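# Unpack drink cans from canvas bag, leave apple inside

## Task

Remove every drink can from the canvas bag and set each one standing upright on the table; when finished, the apple must rest on the bottom inside the bag, and the bag must be upright with its sides raised.

## Robot and tools

Robot: two arms. left_arm carries a left hand and sits on the +y side; right_arm carries a right hand. Calibrated bases in the scene frame: left_arm (+0.042, +0.337, 0) m, quat_wxyz (+1.000, 0, 0, -0.008); right_arm (-0.033, -0.338, 0) m, quat_wxyz (+1.000, 0, 0, +0.001). A camera stand is fixed behind the arms. Loose objects may get an occasional small shove from outside.

Frames. Scene frame: origin at table-top height halfway between the nominal bases, +z up, +x away from the robot over the table. Fixed cameras and the table use it. Each arm reports its hand pose, velocities and Hand target in its own base frame. Offsets you send are along the current Hand target's own axes. The hand point sits 0.05 m in front of the palm and 0.15 m from the wrist flange; its +z runs along the straight fingers, +y leaves the palm, +x crosses the palm away from the thumb on the right hand and toward the thumb on the left. Straight fingers extend 0.06-0.07 m past the point and lie 0.06 m behind it along -y. A wrist bracket on the little-finger side can strike things.

Row format (both tools). Always 28 numbers, each in [-1, 1], covering both arms even when one is idle: left dx, dy, dz, rx, ry, rz; left little, ring, middle, index, thumb_bend, thumb_turn; left force_limit, speed; then the same fourteen for the right arm. The six pose numbers are an offset, not a pose: 1.0 equals 0.6 m of travel or 180 degrees of turn, and rx, ry, rz form one rotation vector. They count from the arm's Hand target as it stood when the action or move began, so sending the same offset twice moves twice. Six zeros re-command the current Hand target. Orientation commands are clipped to 40 degrees from the measured orientation each step.

Hand numbers are absolute targets, not offsets. Fingers and thumb_bend: +1 straight, -1 curled. thumb_turn: +1 beside the palm, -1 across in front of it (needed to grip). Closed fingers stop short of the palm. Grips work on objects about 0.035-0.065 m thick, handles down to about 0.025 m. force_limit maps -1 to about 0 N and +1 to 10 N at the fingertip (15 N for both thumb motors). speed rises linearly from nearly zero at -1 to full at +0.48 and stays full above; close gently at -0.94 or below. A motor only starts when its target changes by 0.002 or more. To keep a hand unchanged, resend the last eight numbers you sent for it; before any were sent, use hand_measured plus hand_force_limit and hand_speed. To grip harder, raise force_limit and send a target tighter than hand_measured.

execute_actions: actions is a list of actions; each action is up to 15 rows, one per 1/30 s step, and a short list repeats its final row to fill 15. Every row counts from the action's starting Hand target, not the row before. cameras: list of names, ["all"], or []; images come by default only with an empty actions list.

move: target is one 28-number row or up to 15 rows, each counted from the same starting Hand targets. speed: m/s, 0.002 to 4.3 (default 0.25), one value or one per target; rotation limited to twice that in rad/s. blend: corner rounding in metres per target, 0 means stop there. blocking=false returns after about 0.5 s while the move keeps running. The path ignores obstacles and the other arm, lasts at least 0.5 s and at most 10 s. Avoid paths passing near an arm's own base. Faster moves hit harder and lag more.

wait: seconds from 0 to 10, arms hold their last command. stop: brakes a running move. zoom_image: camera (cam_high, cam_low, cam_left_wrist, cam_right_wrist) and region [x0, y0, x1, y1] in pixels, max 504 by 504, from the newest images (896x504). show_instructions: shows the reference pages. finished_scene: scene is the current scene number, printed at the end of each result; call only when the goal holds without the robot.

Results: per arm end_effector_position (m) and end_effector_quat_wxyz, Hand target (next offsets start from it), joint positions, velocities (a 'within noise' line or omitted when still), torques (include gravity; items 3 and 4 wrap at ±28 N m), hand_measured, hand_stopped_by (moving, target, force, stalled, fault), hand_load_n (positive when pushed open; near 0 after a grip is lost), hand_force_limit, hand_speed. move adds a 'move:' line: done, off_target, moving, held or fault, plus limits=paced (pose clipped) or limits=held (steps withheld). Arms often rest 1-3 cm, sometimes 5 cm, below the commanded pose without contact; the next command, even zeros, pursues it again, and you can add the missing distance. MOTOR HOT warns above 85 °C; at 100 °C an arm goes limp for 30-60 s (OVER-TEMPERATURE FAULT). Holding loads, stretching out or pushing against something unreachable heats motors.

Avoid: dropping cans or releasing moving items, slamming or pushing hard, striking the table or heavy fixed objects, letting anything leave the table, arms touching or squeezing each other, one hand closing on the other, excess finger force from fast swings or twisting, and arms stopping. To end a push, command back past the hand point.

Each tool is called by a JSON object that holds its "api" and its "payload".

Reference images:

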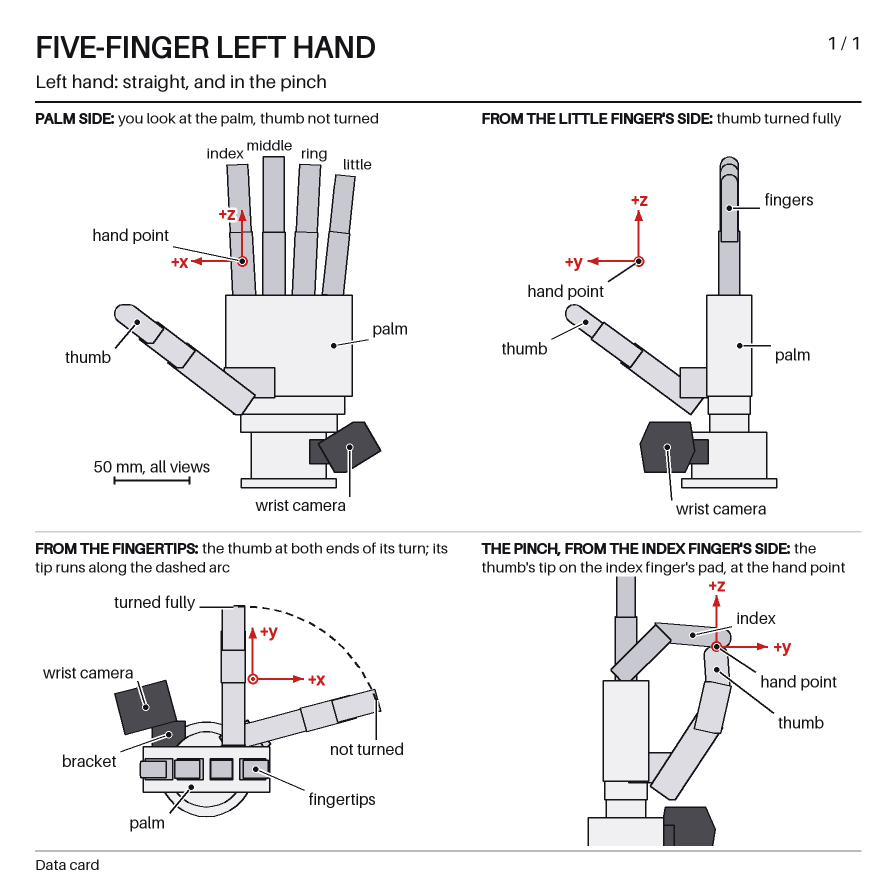

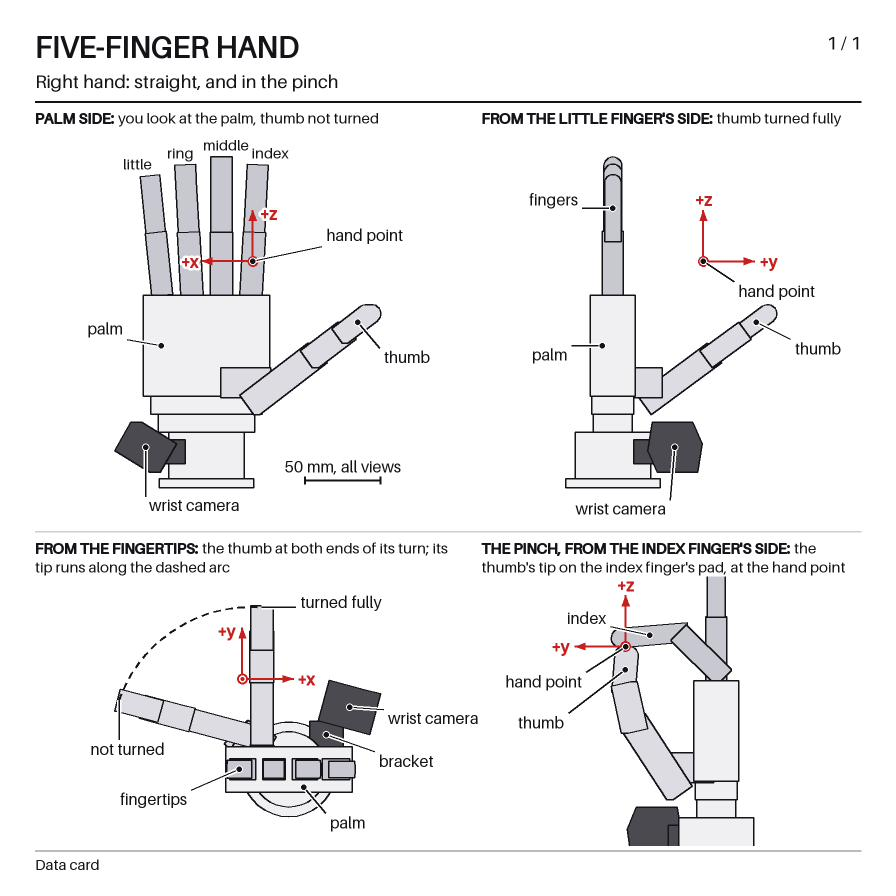

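## Session

{"api": "execute_actions", "payload": {"actions": []}}

{"api": "zoom_image", "payload": {"camera": "cam_high", "region": [300, 80, 540, 320]}}

Scene clock: 0.00 s.
left_arm: end_effector_position=(+0.2692, -0.0098, +0.2896) hand_measured=(+1.000, +1.000, +1.000, +1.000, +1.000, +1.000) hand_load_n=(+0.0, +0.0, +0.0, +0.5, +0.0, +0.0) hand_stopped_by=(target, target, target, target, target, target) hand_force_limit=0.00 hand_speed=-0.80 end_effector_quat_wxyz=(+0.151, +0.439, +0.806, +0.368) | right_arm: end_effector_position=(+0.6216, -0.0161, +0.3286) hand_measured=(+1.000, +1.000, +1.000, +1.000, +1.000, +1.000) hand_load_n=(-0.5, +0.5, +0.0, +0.0, +0.0, +0.0) hand_stopped_by=(target, target, target, target, target, target) hand_force_limit=0.00 hand_speed=-0.80 end_effector_quat_wxyz=(+0.174, -0.397, +0.613, -0.661)
Joint positions: left_arm=[-0.798 0.821 0.811 -1.465 -0.813 1.811] | right_arm=[0.216 1.448 1.189 0.143 0.952 -0.223]
Joint velocities: within noise
Joint torques (N m): no reading
Heat: left arm: hottest elbow 30 °C; right arm: hottest elbow 28 °C.
Hand target: left_arm +0.2720, -0.0126, +0.2987; +0.162, +0.434, +0.808, +0.364 | right_arm +0.6265, -0.0150, +0.3385; +0.180, -0.390, +0.613, -0.663

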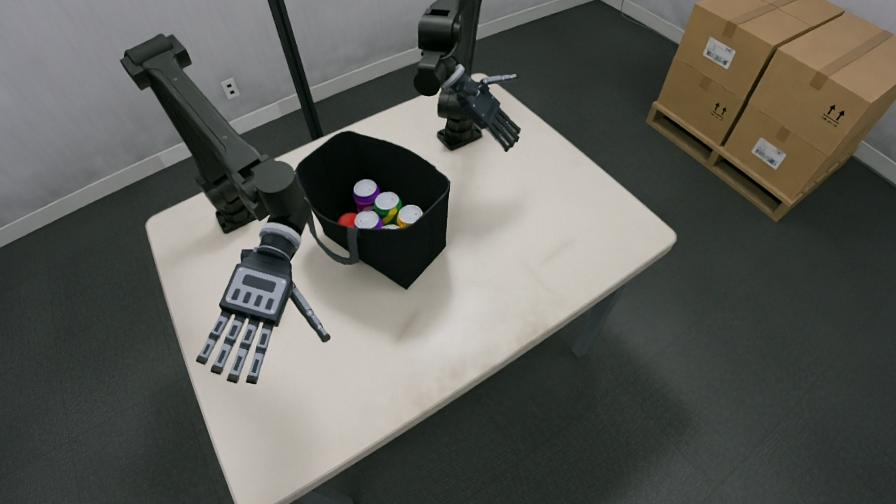

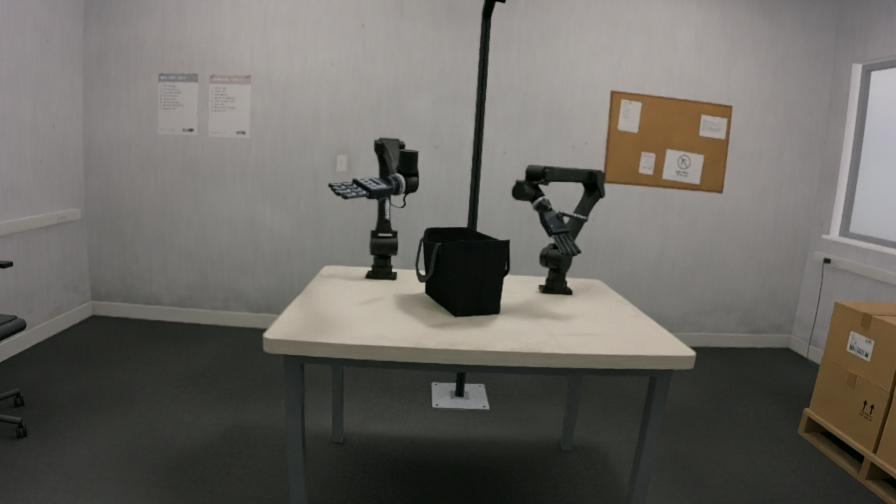

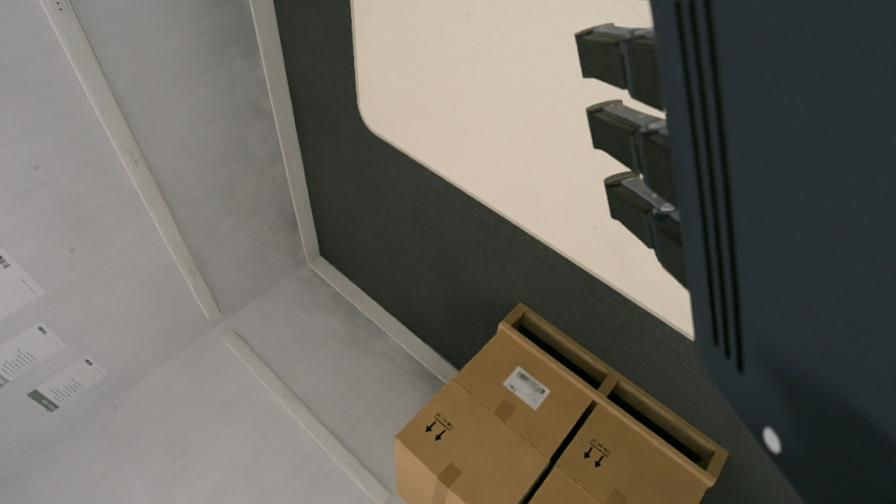

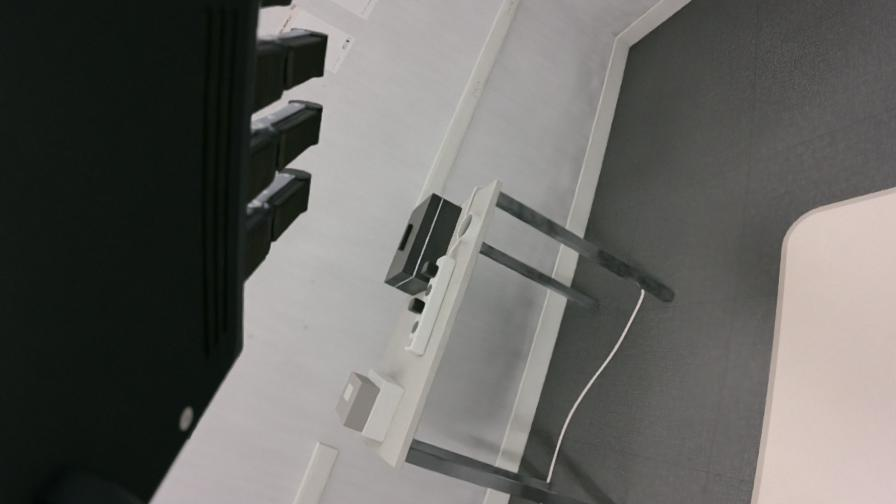

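Scaled by 2.100 from the camera's 896x504 image, which has a finer 1280x720 frame.

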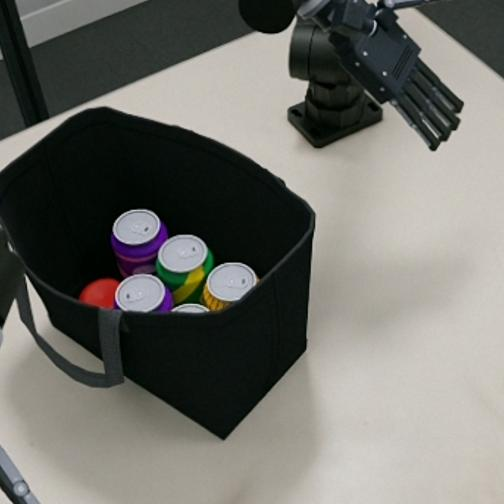

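{"api": "move", "payload": {"target": [-0.372,-0.0805,-0.4362,0.3125,0.0925,-0.5521,1,1,1,1,1,1,0,-0.8,0,0,0,0,0,0,1,1,1,1,1,1,0,-0.8], "cameras": ["cam_left_wrist","cam_high"]}}

Scene clock: 34.13 s.
left_arm: end_effector_position=(+0.2148, -0.3185, +0.4141) hand_measured=(+1.000, +1.000, +1.000, +1.000, +1.000, +1.000) hand_load_n=(+0.0, +0.0, +0.0, +0.0, +0.0, -0.5) hand_stopped_by=(target, target, target, target, target, target) hand_force_limit=0.00 hand_speed=-0.80 end_effector_quat_wxyz=(+0.066, -0.335, +0.923, -0.178) | right_arm: end_effector_position=(+0.6216, -0.0161, +0.3286) hand_measured=(+1.000, +1.000, +1.000, +1.000, +1.000, +1.000) hand_load_n=(+0.0, +0.0, +0.0, +0.0, +0.0, +0.0) hand_stopped_by=(target, target, target, target, target, target) hand_force_limit=0.00 hand_speed=-0.80 end_effector_quat_wxyz=(+0.174, -0.397, +0.613, -0.661)
Joint positions: left_arm=[-0.899 1.327 1.792 -1.653 -0.012 -0.022] | right_arm=[0.216 1.448 1.189 0.143 0.952 -0.223]
Joint torques (N m): left_arm=[-1.44 -9.41 11.29 1.29 -0.18 -0.02] | right_arm=[0.15 -13.16 10.24 1.52 0 -0.03]
Heat: left arm: hottest elbow 34 °C; right arm: hottest elbow 31 °C.
Hand target: left_arm +0.2200, -0.3301, +0.4299; +0.074, -0.334, +0.917, -0.203 | right_arm +0.6265, -0.0150, +0.3385; +0.180, -0.390, +0.613, -0.663
Off the commanded pose: left_arm 0.020 m, 3 deg | right_arm 0.011 m, 1 deg.
move: off_target (left_arm, right_arm)
Images, in order (width x height): cam_high 896x504, cam_left_wrist 896x504.

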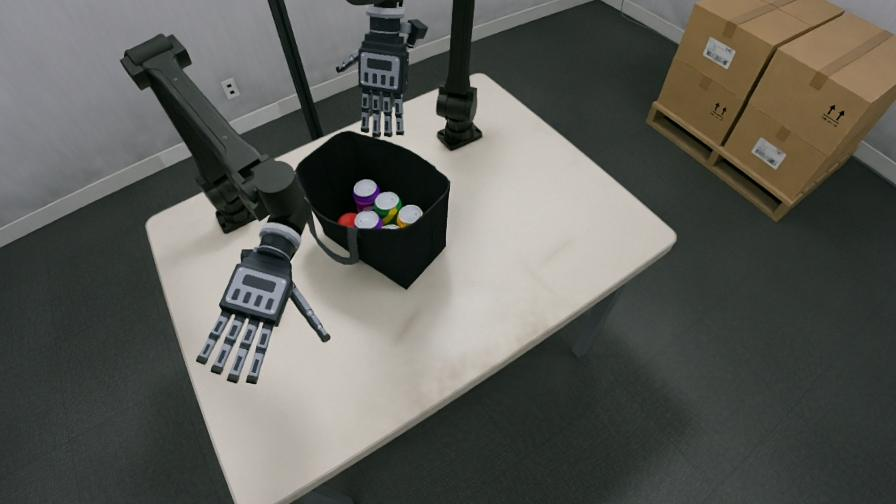

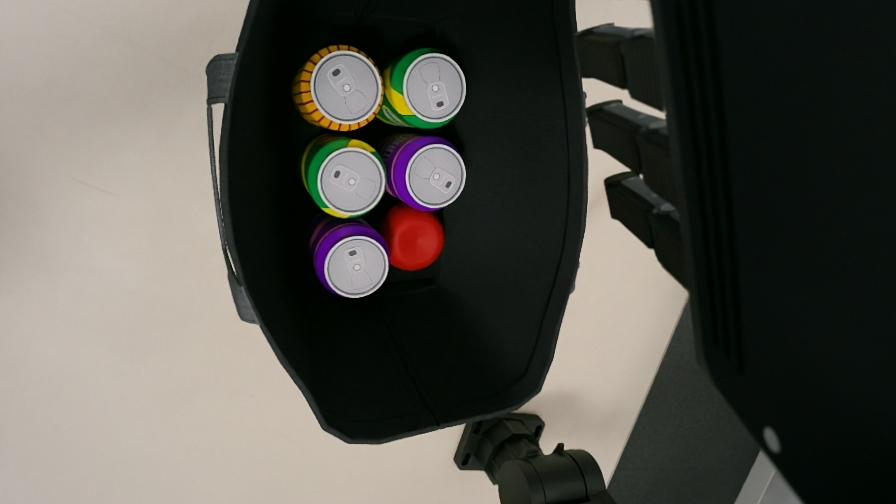

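{"api": "move", "payload": {"target": [[-0.5094,0.3832,-0.1235,0,0,0,1,1,1,1,1,1,0,-0.8,0.1622,-0.0662,-0.4395,0.0589,-0.7818,-0.2621,0.4,0.4,0.4,0.4,1,-1,0,0],[-0.5094,0.3832,-0.1235,0,0,0,1,1,1,1,1,1,0,-0.8,0.0468,0.186,-0.8785,0.0589,-0.7818,-0.2621,0.4,0.4,0.4,0.4,1,-1,0,0]], "cameras": ["cam_right_wrist","cam_high"]}}

Scene clock: 169.47 s.
left_arm: end_effector_position=(+0.2985, +0.0473, +0.3987) hand_measured=(+1.000, +1.000, +1.000, +1.000, +1.000, +1.000) hand_load_n=(+0.0, +0.0, +0.0, +0.0, +0.0, +0.0) hand_stopped_by=(target, target, target, target, target, target) hand_force_limit=0.00 hand_speed=-0.80 end_effector_quat_wxyz=(+0.147, -0.344, +0.905, -0.203) | right_arm: end_effector_position=(+0.1964, +0.2977, +0.2740) hand_measured=(+0.400, +0.400, +0.400, +0.400, +1.000, -1.000) hand_load_n=(+0.0, +0.0, +0.0, +0.0, +0.0, +0.0) hand_stopped_by=(target, target, target, target, target, target) hand_force_limit=0.00 hand_speed=0.00 end_effector_quat_wxyz=(-0.432, +0.883, +0.165, -0.078)
Joint positions: left_arm=[0.281 1.124 1.581 -1.683 0.378 1.06] | right_arm=[0.646 1.142 1.161 -1.247 -0.86 -1.136]
Joint torques (N m): left_arm=[-0.38 -5.36 8.27 0.31 0.29 0.21] | right_arm=[0.91 -7.77 7.17 1.2 -0.5 0.1]
Heat: left arm: hottest elbow 42 °C; right arm: hottest elbow 38 °C.
Hand target: left_arm +0.3001, +0.0501, +0.4002; +0.074, -0.334, +0.917, -0.203 | right_arm +0.1928, +0.2985, +0.2698; -0.431, +0.884, +0.164, -0.080
Off the commanded pose: left_arm 0.003 m, 9 deg | right_arm 0.006 m, 0 deg.
joint sent to its limit (left arm) — joint 4 (wrist pitch), lower limit. The joint targets are off in orientation, not in position.
move: off_target (left_arm)
Images, in order (width x height): cam_high 896x504, cam_right_wrist 896x504.

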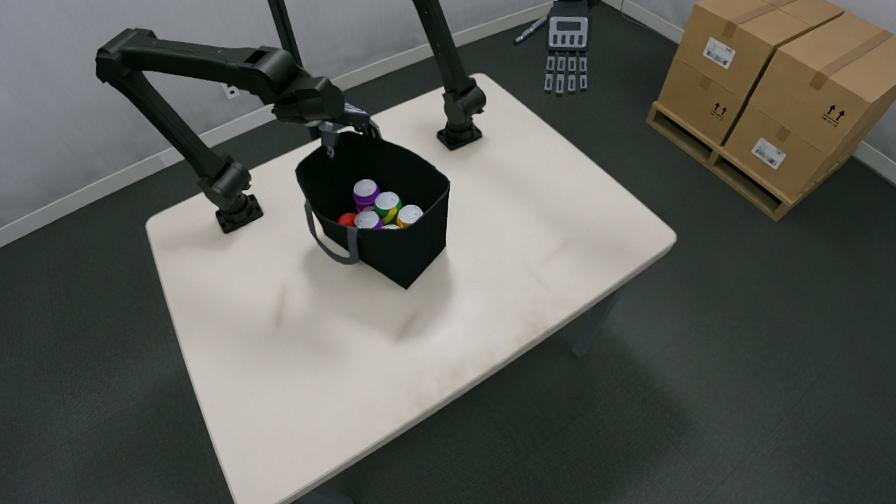

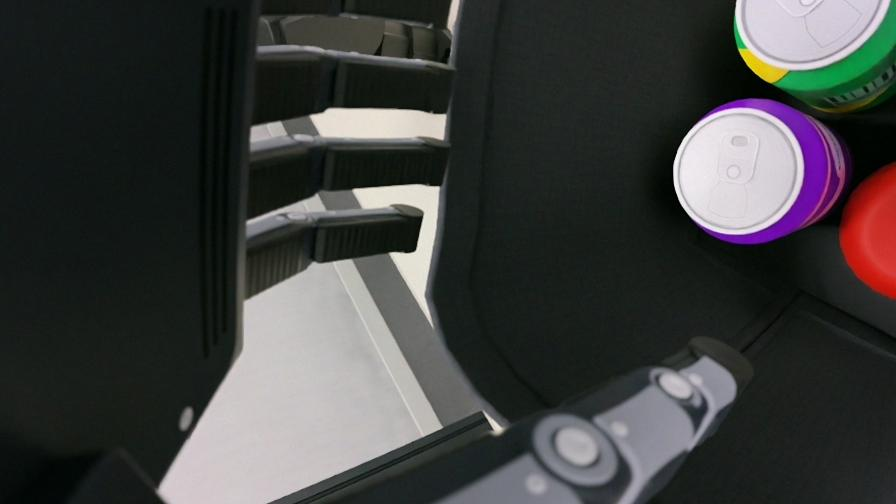

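{"api": "move", "payload": {"target": [0,0,0,0,0,0,1,1,1,1,1,1,0,-0.8,0.0483,0.0513,0.0697,0,0,0,0.3,0.3,0.3,0.3,1,-1,0,-0.3], "cameras": ["cam_right_wrist"], "speed": 0.15}}

Scene clock: 203.50 s.
left_arm: end_effector_position=(+0.2985, +0.0473, +0.3987) hand_measured=(+1.000, +1.000, +1.000, +1.000, +1.000, +1.000) hand_load_n=(+0.0, +0.0, +0.0, +0.0, +0.0, +0.0) hand_stopped_by=(target, target, target, target, target, target) hand_force_limit=0.00 hand_speed=-0.80 end_effector_quat_wxyz=(+0.147, -0.344, +0.905, -0.203) | right_arm: end_effector_position=(+0.2180, +0.3194, +0.2257) hand_measured=(+0.300, +0.300, +0.300, +0.300, +1.000, -1.000) hand_load_n=(+0.0, +0.0, +0.0, +0.0, +0.0, +0.0) hand_stopped_by=(target, target, target, target, target, target) hand_force_limit=0.00 hand_speed=-0.30 end_effector_quat_wxyz=(-0.433, +0.883, +0.165, -0.075)
Joint positions: left_arm=[0.281 1.124 1.581 -1.683 0.378 1.06] | right_arm=[0.658 1.223 1.097 -1.08 -0.855 -1.115]
Joint torques (N m): left_arm=[-0.97 -5.19 8.23 0.35 0.26 0.16] | right_arm=[1.08 -8.12 7.42 1.24 -0.52 0.09]
Heat: left arm: hottest elbow 40 °C; right arm: hottest elbow 36 °C.
Hand target: left_arm +0.3001, +0.0501, +0.4002; +0.074, -0.334, +0.917, -0.203 | right_arm +0.2147, +0.3219, +0.2198; -0.431, +0.884, +0.164, -0.080
Off the commanded pose: left_arm 0.004 m, 9 deg | right_arm 0.007 m, 1 deg.
joint sent to its limit (left arm) — joint 4 (wrist pitch), lower limit. The joint targets are off in orientation, not in position.
move: off_target (left_arm)
Images, in order (width x height): cam_right_wrist 896x504.

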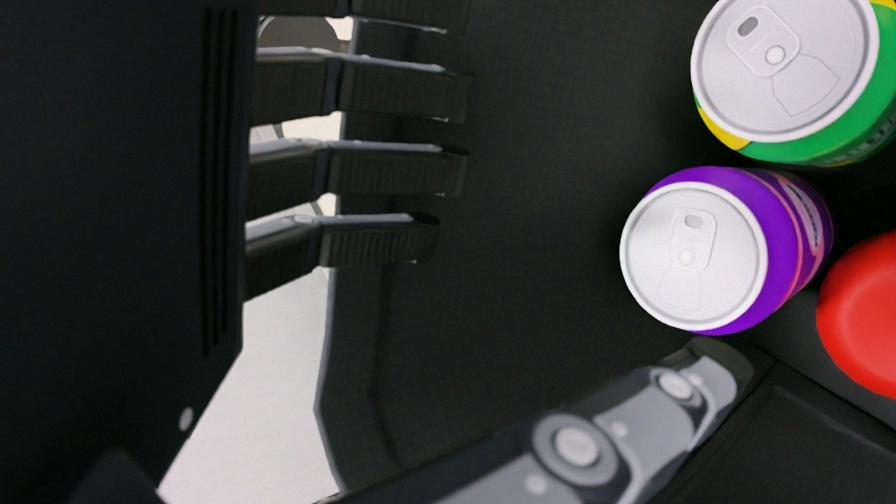

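{"api": "move", "payload": {"target": [0,0,0,0,0,0,1,1,1,1,1,1,0,-0.8,0,0.1313,0.1027,0,0,0,0.3,0.3,0.3,0.3,1,-1,0,-0.3], "cameras": ["cam_right_wrist"], "speed": 0.12}}

Scene clock: 217.27 s.
left_arm: end_effector_position=(+0.2985, +0.0473, +0.3987) hand_measured=(+1.000, +1.000, +1.000, +1.000, +1.000, +1.000) hand_load_n=(+0.0, +0.0, +0.0, +0.0, +0.0, -0.5) hand_stopped_by=(target, target, target, target, target, target) hand_force_limit=0.00 hand_speed=-0.80 end_effector_quat_wxyz=(+0.147, -0.344, +0.905, -0.203) | right_arm: end_effector_position=(+0.2198, +0.3208, +0.1279) hand_measured=(+0.300, +0.300, +0.300, +0.300, +1.000, -1.000) hand_load_n=(+0.0, +0.0, +0.0, +0.0, +0.0, +0.0) hand_stopped_by=(target, target, target, target, target, target) hand_force_limit=0.00 hand_speed=-0.30 end_effector_quat_wxyz=(-0.435, +0.882, +0.166, -0.072)
Joint positions: left_arm=[0.281 1.124 1.581 -1.683 0.378 1.06] | right_arm=[0.658 1.297 0.894 -0.796 -0.855 -1.115]
Joint torques (N m): left_arm=[-0.21 -5.07 8.29 0.31 0.25 0.2] | right_arm=[1.08 -8.23 6.75 1.25 -0.51 0.1]
Heat: left arm: hottest elbow 39 °C; right arm: hottest elbow 36 °C.
Hand target: left_arm +0.3001, +0.0501, +0.4002; +0.074, -0.334, +0.917, -0.203 | right_arm +0.2147, +0.3220, +0.1198; -0.431, +0.884, +0.164, -0.080
Off the commanded pose: left_arm 0.004 m, 9 deg | right_arm 0.010 m, 1 deg.
joint sent to its limit (left arm) — joint 4 (wrist pitch), lower limit. The joint targets are off in orientation, not in position.
move: off_target (left_arm)
Images, in order (width x height): cam_right_wrist 896x504.

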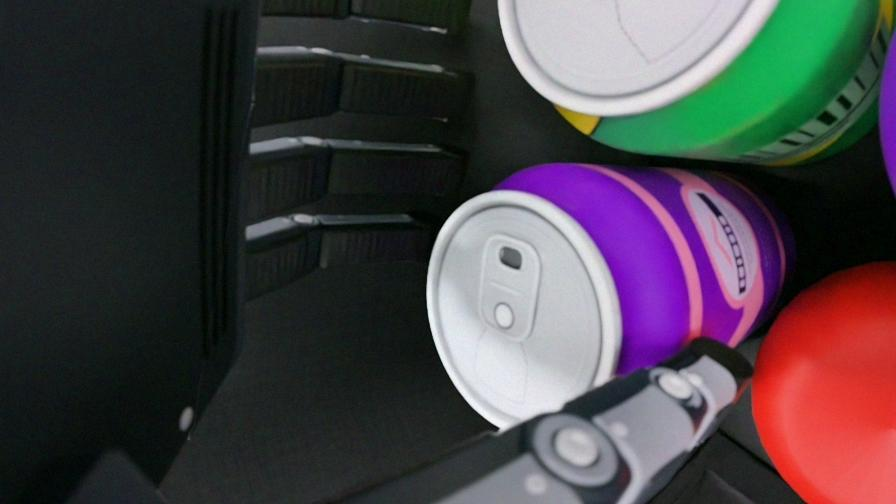

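{"api": "move", "payload": {"target": [0,0,0,0,0,0,1,1,1,1,1,1,0,-0.8,0,0.0566,0.0358,0,0,0,0.3,0.3,0.3,0.3,1,-1,0,-0.3], "cameras": ["cam_right_wrist"], "speed": 0.08}}

{"api": "move", "payload": {"target": [0,0,0,0,0,0,1,1,1,1,1,1,0,-0.8,0,-0.0525,-0.0305,0,0,0,0.4,0.4,0.4,0.4,1,-1,0,-0.3], "cameras": ["cam_right_wrist"], "speed": 0.08}}

Scene clock: 234.73 s.
left_arm: end_effector_position=(+0.2985, +0.0473, +0.3987) hand_measured=(+1.000, +1.000, +1.000, +1.000, +1.000, +1.000) hand_load_n=(+0.0, -0.5, +0.0, -0.5, +0.0, +0.0) hand_stopped_by=(target, target, target, target, target, target) hand_force_limit=0.00 hand_speed=-0.80 end_effector_quat_wxyz=(+0.147, -0.344, +0.905, -0.203) | right_arm: end_effector_position=(+0.2179, +0.3193, +0.0881) hand_measured=(+0.300, +0.300, +0.300, +0.300, +1.000, -1.000) hand_load_n=(+0.0, +0.0, +0.0, -0.5, +0.5, +0.5) hand_stopped_by=(target, target, target, target, target, target) hand_force_limit=0.00 hand_speed=-0.30 end_effector_quat_wxyz=(-0.432, +0.883, +0.164, -0.077)
Joint positions: left_arm=[0.281 1.124 1.581 -1.683 0.378 1.06] | right_arm=[0.658 1.35 0.828 -0.688 -0.854 -1.115]
Joint torques (N m): left_arm=[-0.44 -5.25 8.25 0.35 0.28 0.22] | right_arm=[0.09 -8.41 6.31 1.29 -0.65 -0.08]
Heat: left arm: hottest elbow 39 °C; right arm: hottest elbow 36 °C.
Hand target: left_arm +0.3001, +0.0501, +0.4002; +0.074, -0.334, +0.917, -0.203 | right_arm +0.2162, +0.3183, +0.0798; -0.431, +0.884, +0.164, -0.080
Off the commanded pose: left_arm 0.004 m, 9 deg | right_arm 0.009 m, 0 deg.
joint sent to its limit (left arm) — joint 4 (wrist pitch), lower limit. The joint targets are off in orientation, not in position.
move: off_target (left_arm)
Images, in order (width x height): cam_right_wrist 896x504.

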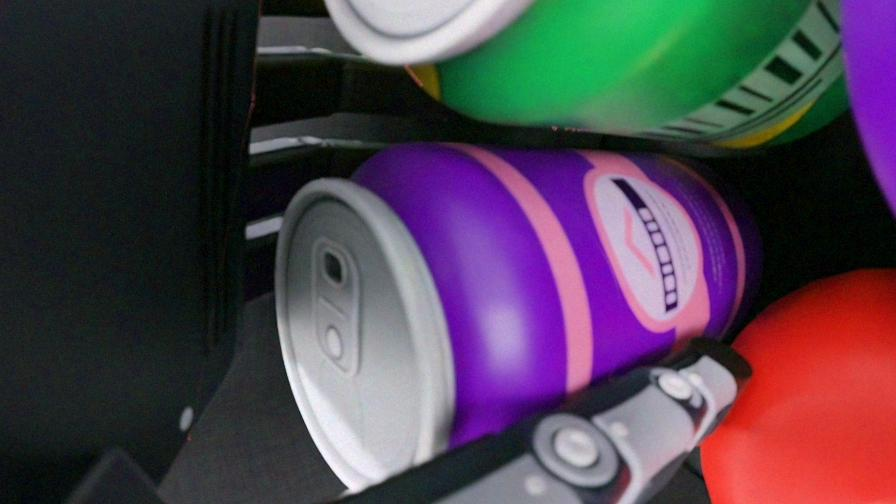

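Scene clock: 235.77 s.
left_arm: end_effector_position=(+0.2985, +0.0473, +0.3987) hand_measured=(+1.000, +1.000, +1.000, +1.000, +1.000, +1.000) hand_load_n=(+0.0, +0.0, +0.0, +0.0, +0.0, +0.0) hand_stopped_by=(target, target, target, target, target, target) hand_force_limit=0.00 hand_speed=-0.80 end_effector_quat_wxyz=(+0.147, -0.344, +0.905, -0.203) | right_arm: end_effector_position=(+0.2067, +0.3103, +0.0975) hand_measured=(+0.400, +0.400, +0.400, +0.400, +1.000, -1.000) hand_load_n=(+0.0, +0.0, -0.5, -0.5, +0.0, +0.0) hand_stopped_by=(target, target, target, target, target, target) hand_force_limit=0.00 hand_speed=-0.30 end_effector_quat_wxyz=(-0.425, +0.887, +0.157, -0.089)
Joint positions: left_arm=[0.281 1.124 1.581 -1.683 0.378 1.06] | right_arm=[0.658 1.317 0.828 -0.754 -0.852 -1.113]
Joint torques (N m): left_arm=[-0.56 -4.89 8.29 0.32 0.29 0.21] | right_arm=[1.38 -9.52 10.76 0.24 -0.59 0.12]
Heat: left arm: hottest elbow 39 °C; right arm: hottest elbow 36 °C.
Hand target: left_arm +0.3001, +0.0501, +0.4002; +0.074, -0.334, +0.917, -0.203 | right_arm +0.2144, +0.3229, +0.1159; -0.431, +0.884, +0.164, -0.080
Off the commanded pose: left_arm 0.004 m, 9 deg | right_arm 0.024 m, 2 deg.
joint sent to its limit (left arm) — joint 4 (wrist pitch), lower limit. The joint targets are off in orientation, not in position.
move: off_target (left_arm, right_arm)
Images, in order (width x height): cam_right_wrist 896x504.

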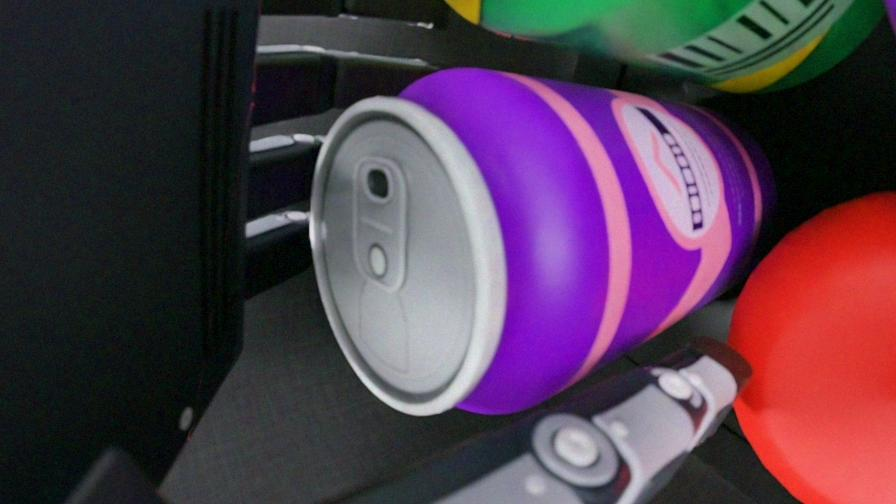

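{"api": "move", "payload": {"target": [0,0,0,0,0,0,1,1,1,1,1,1,0,-0.8,0.025,-0.004,0.0,0,0,0,0.4,0.4,0.4,0.4,1,-1,0,-0.3], "cameras": ["cam_right_wrist"], "speed": 0.08}}

Scene clock: 251.57 s.
left_arm: end_effector_position=(+0.2985, +0.0473, +0.3987) hand_measured=(+1.000, +1.000, +1.000, +1.000, +1.000, +1.000) hand_load_n=(+0.0, +0.0, +0.0, +0.0, +0.0, +0.0) hand_stopped_by=(target, target, target, target, target, target) hand_force_limit=0.00 hand_speed=-0.80 end_effector_quat_wxyz=(+0.147, -0.344, +0.905, -0.203) | right_arm: end_effector_position=(+0.2158, +0.3173, +0.1044) hand_measured=(+0.400, +0.400, +0.400, +0.400, +1.000, -1.000) hand_load_n=(+0.0, -0.5, +0.0, +0.0, +0.0, +0.0) hand_stopped_by=(target, target, target, target, target, target) hand_force_limit=0.00 hand_speed=-0.30 end_effector_quat_wxyz=(-0.426, +0.887, +0.158, -0.088)
Joint positions: left_arm=[0.281 1.124 1.581 -1.683 0.378 1.06] | right_arm=[0.658 1.335 0.866 -0.768 -0.852 -1.113]
Joint torques (N m): left_arm=[-0.44 -5.42 8.34 0.34 0.27 0.2] | right_arm=[0.62 -8.23 11.19 0.32 -0.68 0]
Heat: left arm: hottest elbow 38 °C; right arm: hottest elbow 38 °C.
Hand target: left_arm +0.3001, +0.0501, +0.4002; +0.074, -0.334, +0.917, -0.203 | right_arm +0.2279, +0.3297, +0.1178; -0.431, +0.884, +0.164, -0.080
Off the commanded pose: left_arm 0.004 m, 9 deg | right_arm 0.022 m, 1 deg.
joint sent to its limit (left arm) — joint 4 (wrist pitch), lower limit. The joint targets are off in orientation, not in position.
move: off_target (left_arm, right_arm)
Images, in order (width x height): cam_right_wrist 896x504.

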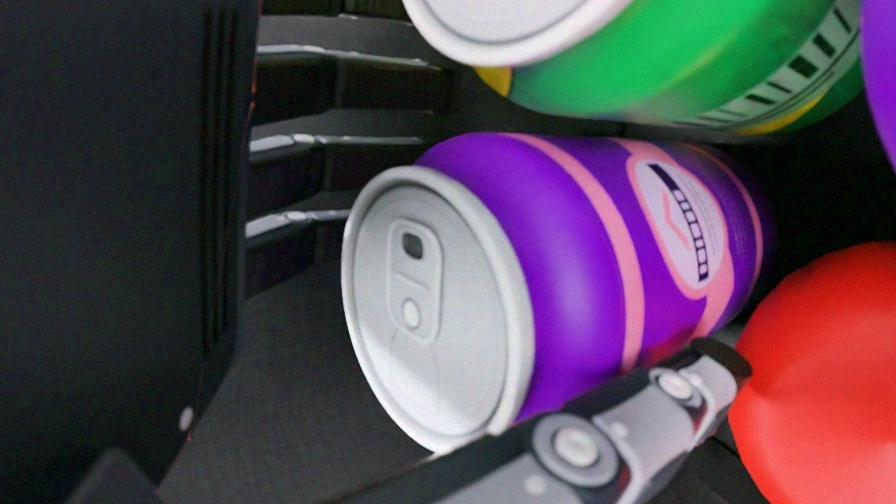

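{"api": "execute_actions", "payload": {"actions": [[[0,0,0,0,0,0,1,1,1,1,1,1,0,-0.8,0,0,0,0,0,0,0.4,0.4,-0.2,-0.2,1,-1,0.3,-0.7]],[[0,0,0,0,0,0,1,1,1,1,1,1,0,-0.8,0,0,0,0,0,0,0.4,0.4,-0.2,-0.2,1,-1,0.3,-0.85]],[[0,0,0,0,0,0,1,1,1,1,1,1,0,-0.8,0,0,0,0,0,0,0.4,0.4,-0.2,-0.2,1,-1,0.3,-0.85]],[[0,0,0,0,0,0,1,1,1,1,1,1,0,-0.8,0,0,0,0,0,0,0.4,0.4,-0.2,-0.2,1,-1,0.3,-0.85]]], "cameras": ["cam_right_wrist"]}}

Scene clock: 268.53 s.
left_arm: end_effector_position=(+0.2985, +0.0473, +0.3987) hand_measured=(+1.000, +1.000, +1.000, +1.000, +1.000, +1.000) hand_load_n=(+0.0, +0.0, +0.0, +0.0, +0.0, +0.0) hand_stopped_by=(target, target, target, target, target, target) hand_force_limit=0.00 hand_speed=-0.80 end_effector_quat_wxyz=(+0.147, -0.344, +0.905, -0.203) | right_arm: end_effector_position=(+0.2156, +0.3176, +0.1047) hand_measured=(+0.400, +0.400, +0.106, +0.072, +1.000, -1.000) hand_load_n=(+0.0, +0.0, +11.5, +8.0, +3.0, +0.5) hand_stopped_by=(target, target, force, force, target, target) hand_force_limit=0.30 hand_speed=-0.85 end_effector_quat_wxyz=(-0.426, +0.886, +0.158, -0.089)
Joint positions: left_arm=[0.281 1.124 1.581 -1.683 0.378 1.06] | right_arm=[0.658 1.336 0.866 -0.768 -0.854 -1.113]
Joint torques (N m): left_arm=[-0.38 -5.13 8.24 0.39 0.28 0.21] | right_arm=[0.62 -8.23 11.19 0.34 -0.6 0]
Heat: left arm: hottest elbow 38 °C; right arm: hottest elbow 40 °C.
Hand target: left_arm +0.3001, +0.0501, +0.4002; +0.074, -0.334, +0.917, -0.203 | right_arm +0.2279, +0.3297, +0.1179; -0.431, +0.884, +0.164, -0.080
Off the commanded pose: left_arm 0.004 m, 9 deg | right_arm 0.022 m, 1 deg.
joint sent to its limit (left arm) — joint 4 (wrist pitch), lower limit. The joint targets are off in orientation, not in position.
Images, in order (width x height): cam_right_wrist 896x504.

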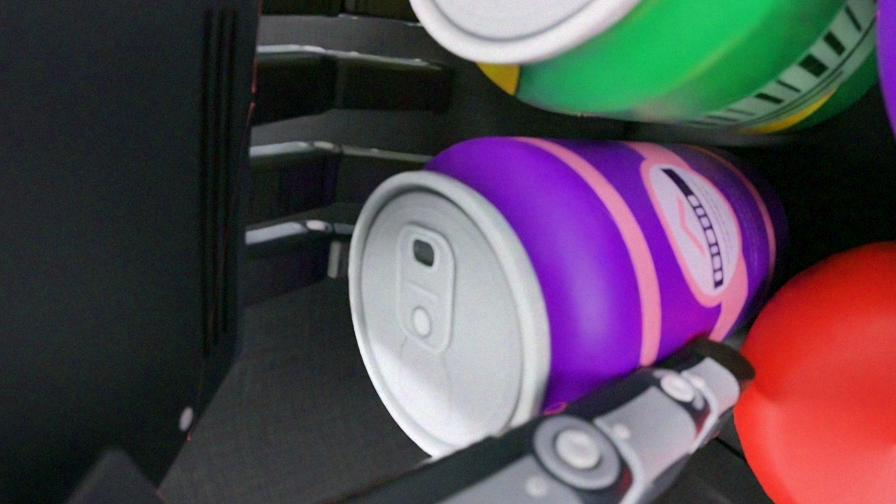

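{"api": "execute_actions", "payload": {"actions": [[[0,0,0,0,0,0,1,1,1,1,1,1,0,-0.8,0,0,0,0,0,0,0.4,0.4,-0.21,-0.21,0.4,-1,0.5,-0.85]],[[0,0,0,0,0,0,1,1,1,1,1,1,0,-0.8,0,0,0,0,0,0,0.4,0.4,-0.22,-0.22,0.39,-1,0.5,-0.85]],[[0,0,0,0,0,0,1,1,1,1,1,1,0,-0.8,0,-0.006,-0.0047,0,0,0,0.4,0.4,-0.23,-0.23,0.38,-1,0.5,-0.85]],[[0,0,0,0,0,0,1,1,1,1,1,1,0,-0.8,0,-0.0066,-0.0051,0,0,0,0.4,0.4,-0.24,-0.24,0.37,-1,0.5,-0.85]]], "cameras": ["cam_right_wrist"]}}

Scene clock: 283.10 s.
left_arm: end_effector_position=(+0.2985, +0.0473, +0.3987) hand_measured=(+1.000, +1.000, +1.000, +1.000, +1.000, +1.000) hand_load_n=(+0.0, +0.0, +0.0, +0.0, +0.0, -0.5) hand_stopped_by=(target, target, target, target, target, target) hand_force_limit=0.00 hand_speed=-0.80 end_effector_quat_wxyz=(+0.147, -0.344, +0.905, -0.203) | right_arm: end_effector_position=(+0.2128, +0.3155, +0.1067) hand_measured=(+0.400, +0.400, +0.106, +0.072, +0.986, -1.000) hand_load_n=(+0.0, +0.0, +9.0, +6.0, +10.5, +0.0) hand_stopped_by=(target, target, force, force, force, target) hand_force_limit=0.50 hand_speed=-0.85 end_effector_quat_wxyz=(-0.422, +0.888, +0.154, -0.096)
Joint positions: left_arm=[0.281 1.124 1.581 -1.683 0.378 1.06] | right_arm=[0.658 1.336 0.873 -0.795 -0.854 -1.113]
Joint torques (N m): left_arm=[-0.5 -5.25 8.36 0.4 0.28 0.22] | right_arm=[0.62 -9.41 11.84 0.25 -0.6 -0.01]
Heat: left arm: hottest elbow 38 °C; right arm: hottest elbow 42 °C.
Hand target: left_arm +0.3001, +0.0501, +0.4002; +0.074, -0.334, +0.917, -0.203 | right_arm +0.2279, +0.3297, +0.1275; -0.431, +0.884, +0.164, -0.080
Off the commanded pose: left_arm 0.004 m, 9 deg | right_arm 0.029 m, 2 deg.
joint sent to its limit (left arm) — joint 4 (wrist pitch), lower limit. The joint targets are off in orientation, not in position.
Images, in order (width x height): cam_right_wrist 896x504.

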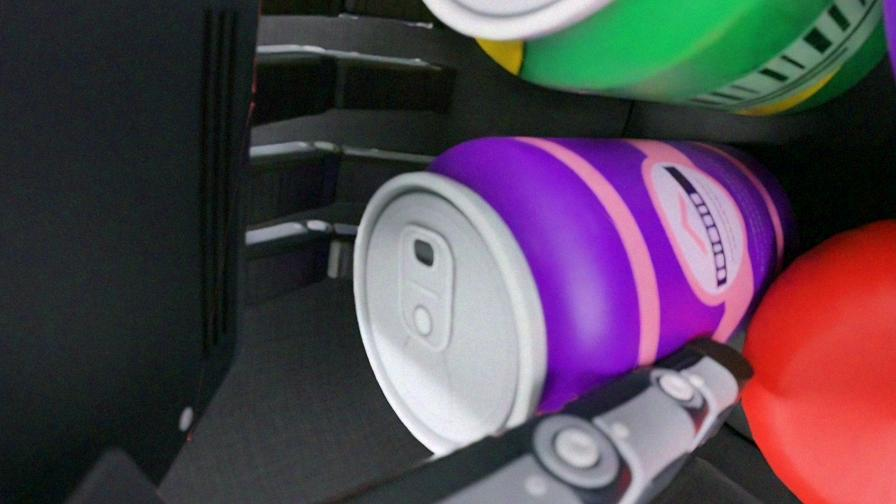

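{"api": "execute_actions", "payload": {"actions": [[[0,0,0,0,0,0,1,1,1,1,1,1,0,-0.8,0,-0.0105,-0.0082,0,0,0,0.4,0.4,-0.25,-0.25,0.36,-1,0.6,-0.85]],[[0,0,0,0,0,0,1,1,1,1,1,1,0,-0.8,0,-0.0105,-0.0082,0,0,0,0.4,0.4,-0.26,-0.26,0.35,-1,0.6,-0.85]],[[0,0,0,0,0,0,1,1,1,1,1,1,0,-0.8,0,-0.0105,-0.0082,0,0,0,0.4,0.4,-0.27,-0.27,0.34,-1,0.6,-0.85]],[[0,0,0,0,0,0,1,1,1,1,1,1,0,-0.8,0,-0.0105,-0.0082,0,0,0,0.4,0.4,-0.28,-0.28,0.33,-1,0.6,-0.85]],[[0,0,0,0,0,0,1,1,1,1,1,1,0,-0.8,0,-0.0105,-0.0082,0,0,0,0.4,0.4,-0.29,-0.29,0.32,-1,0.6,-0.85]]], "cameras": ["cam_right_wrist"]}}

Scene clock: 300.80 s.
left_arm: end_effector_position=(+0.2985, +0.0473, +0.3987) hand_measured=(+1.000, +1.000, +1.000, +1.000, +1.000, +1.000) hand_load_n=(+0.0, +0.0, +0.0, +0.0, +0.0, +0.0) hand_stopped_by=(target, target, target, target, target, target) hand_force_limit=0.00 hand_speed=-0.80 end_effector_quat_wxyz=(+0.147, -0.344, +0.905, -0.203) | right_arm: end_effector_position=(+0.2102, +0.3126, +0.1323) hand_measured=(+0.400, +0.400, +0.094, +0.062, +0.984, -1.000) hand_load_n=(+0.0, +0.0, +10.5, +8.0, +13.0, +0.5) hand_stopped_by=(target, target, force, force, force, target) hand_force_limit=0.60 hand_speed=-0.85 end_effector_quat_wxyz=(-0.412, +0.892, +0.146, -0.111)
Joint positions: left_arm=[0.281 1.124 1.581 -1.683 0.378 1.06] | right_arm=[0.658 1.318 0.933 -0.912 -0.85 -1.113]
Joint torques (N m): left_arm=[-0.62 -5.19 8.42 0.32 0.27 0.22] | right_arm=[0.62 -11.46 13.01 0.28 -0.76 -0.01]
Heat: left arm: hottest elbow 38 °C; right arm: hottest elbow 43 °C.
Hand target: left_arm +0.3001, +0.0501, +0.4002; +0.074, -0.334, +0.917, -0.203 | right_arm +0.2279, +0.3297, +0.1673; -0.431, +0.884, +0.164, -0.080
Off the commanded pose: left_arm 0.004 m, 9 deg | right_arm 0.043 m, 5 deg.
joint sent to its limit (left arm) — joint 4 (wrist pitch), lower limit. The joint targets are off in orientation, not in position.
Images, in order (width x height): cam_right_wrist 896x504.

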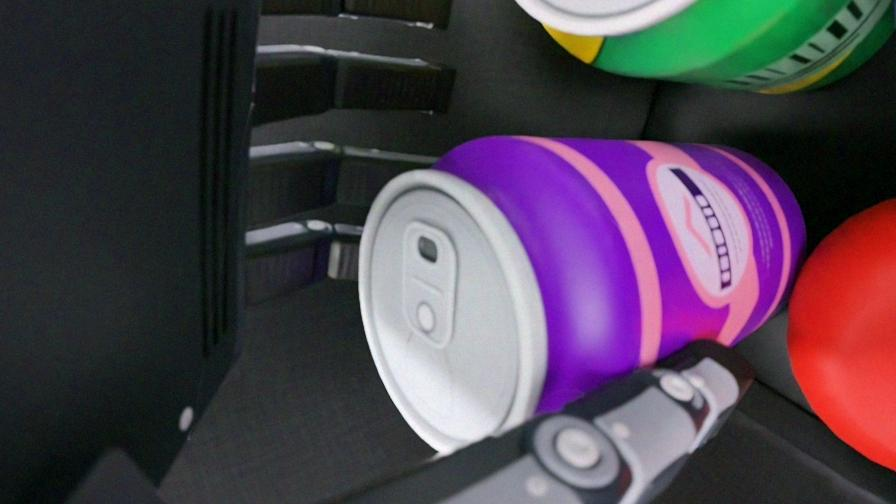

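{"api": "move", "payload": {"target": [0,0,0,0,0,0,1,1,1,1,1,1,0,-0.8,0,-0.306,-0.2392,0,0,0,0.4,0.4,-0.30,-0.30,0.31,-1,0.6,-0.85], "cameras": ["cam_right_wrist","cam_high"], "speed": 0.1}}

Scene clock: 311.80 s.
left_arm: end_effector_position=(+0.2985, +0.0473, +0.3987) hand_measured=(+1.000, +1.000, +1.000, +1.000, +1.000, +1.000) hand_load_n=(+0.0, +0.0, +0.0, +0.0, +0.0, +0.0) hand_stopped_by=(target, target, target, target, target, target) hand_force_limit=0.00 hand_speed=-0.80 end_effector_quat_wxyz=(+0.147, -0.344, +0.905, -0.203) | right_arm: end_effector_position=(+0.2234, +0.3226, +0.3686) hand_measured=(+0.400, +0.400, +0.094, +0.062, +0.984, -1.000) hand_load_n=(+0.0, +0.0, +10.5, +8.0, +13.0, +0.5) hand_stopped_by=(target, target, force, force, force, target) hand_force_limit=0.60 hand_speed=-0.85 end_effector_quat_wxyz=(-0.415, +0.891, +0.149, -0.105)
Joint positions: left_arm=[0.281 1.124 1.581 -1.683 0.378 1.06] | right_arm=[0.658 1.31 1.556 -1.529 -0.849 -1.113]
Joint torques (N m): left_arm=[-0.5 -5.25 8.29 0.36 0.29 0.19] | right_arm=[0.44 -10.4 13.76 0.32 -0.8 -0.01]
Heat: left arm: hottest elbow 38 °C; right arm: hottest elbow 44 °C.
Hand target: left_arm +0.3001, +0.0501, +0.4002; +0.074, -0.334, +0.917, -0.203 | right_arm +0.2280, +0.3296, +0.4003; -0.431, +0.884, +0.164, -0.080
Off the commanded pose: left_arm 0.004 m, 9 deg | right_arm 0.033 m, 4 deg.
joint sent to its limit (left arm) — joint 4 (wrist pitch), lower limit. The joint targets are off in orientation, not in position.
move: off_target (left_arm, right_arm)
Images, in order (width x height): cam_high 896x504, cam_right_wrist 896x504.

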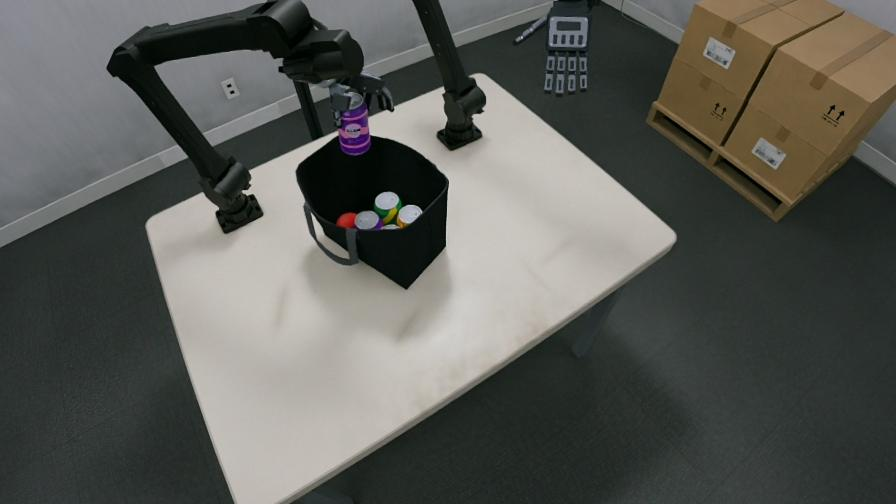

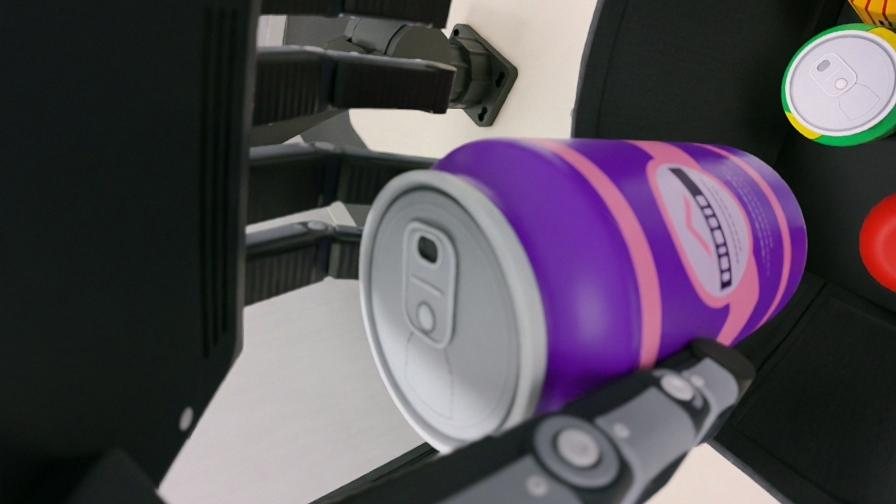

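{"api": "move", "payload": {"target": [[0,0,0,0,0,0,1,1,1,1,1,1,0,-0.8,-0.0033,0.3842,-0.4915,0,0.2408,0.1882,0.4,0.4,-0.30,-0.30,0.31,-1,0.6,-0.85],[0,0,0,0,0,0,1,1,1,1,1,1,0,-0.8,-0.0033,0.7125,-0.2348,0,0.2408,0.1882,0.4,0.4,-0.30,-0.30,0.31,-1,0.6,-0.85]], "cameras": ["cam_right_wrist","cam_high","cam_low"], "speed": 0.15}}

Scene clock: 343.90 s.
left_arm: end_effector_position=(+0.2985, +0.0473, +0.3987) hand_measured=(+1.000, +1.000, +1.000, +1.000, +1.000, +1.000) hand_load_n=(+0.0, +0.0, +0.0, +0.0, +0.0, -0.5) hand_stopped_by=(target, target, target, target, target, target) hand_force_limit=0.00 hand_speed=-0.80 end_effector_quat_wxyz=(+0.147, -0.344, +0.905, -0.203) | right_arm: end_effector_position=(+0.3573, -0.0189, +0.1460) hand_measured=(+0.400, +0.400, +0.094, +0.062, +0.984, -1.000) hand_load_n=(+0.0, +0.0, +10.0, +7.5, +13.0, +0.5) hand_stopped_by=(target, target, force, force, force, target) hand_force_limit=0.60 hand_speed=-0.85 end_effector_quat_wxyz=(-0.416, +0.863, -0.262, +0.118)
Joint positions: left_arm=[0.281 1.124 1.581 -1.683 0.378 1.06] | right_arm=[-0.388 1.261 0.926 -1.011 -0.875 -1.264]
Joint torques (N m): left_arm=[-0.44 -5.19 8.35 0.44 0.25 0.21] | right_arm=[-0.32 -9.35 7.73 1.06 -0.92 0.09]
Heat: left arm: hottest elbow 38 °C; right arm: hottest elbow 48 °C.
Hand target: left_arm +0.3001, +0.0501, +0.4002; +0.074, -0.334, +0.917, -0.203 | right_arm +0.3604, -0.0204, +0.1502; -0.419, +0.860, -0.263, +0.128
Off the commanded pose: left_arm 0.004 m, 9 deg | right_arm 0.005 m, 1 deg.
joint sent to its limit (left arm) — joint 4 (wrist pitch), lower limit. The joint targets are off in orientation, not in position.
move: off_target (left_arm)
Images, in order (width x height): cam_high 896x504, cam_low 896x504, cam_right_wrist 896x504.

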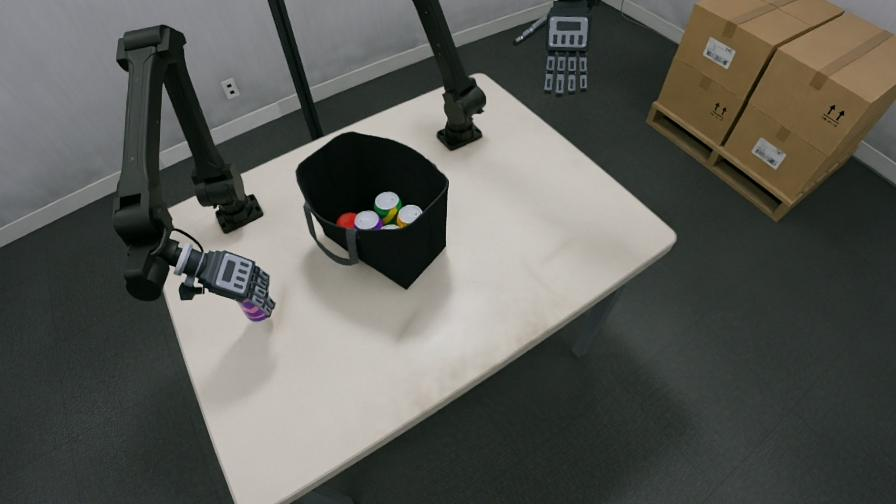

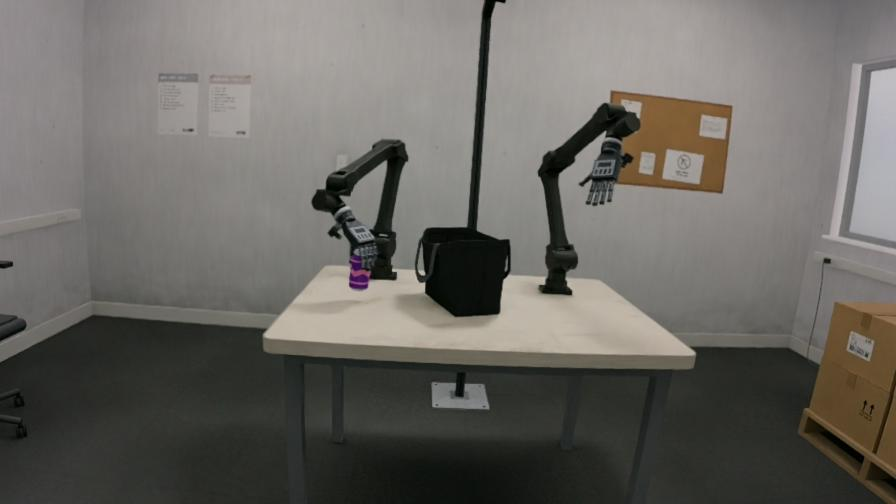

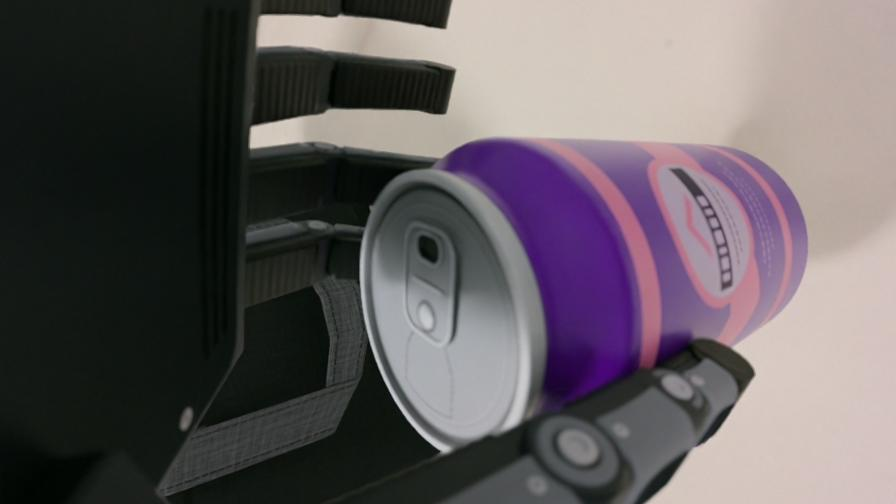

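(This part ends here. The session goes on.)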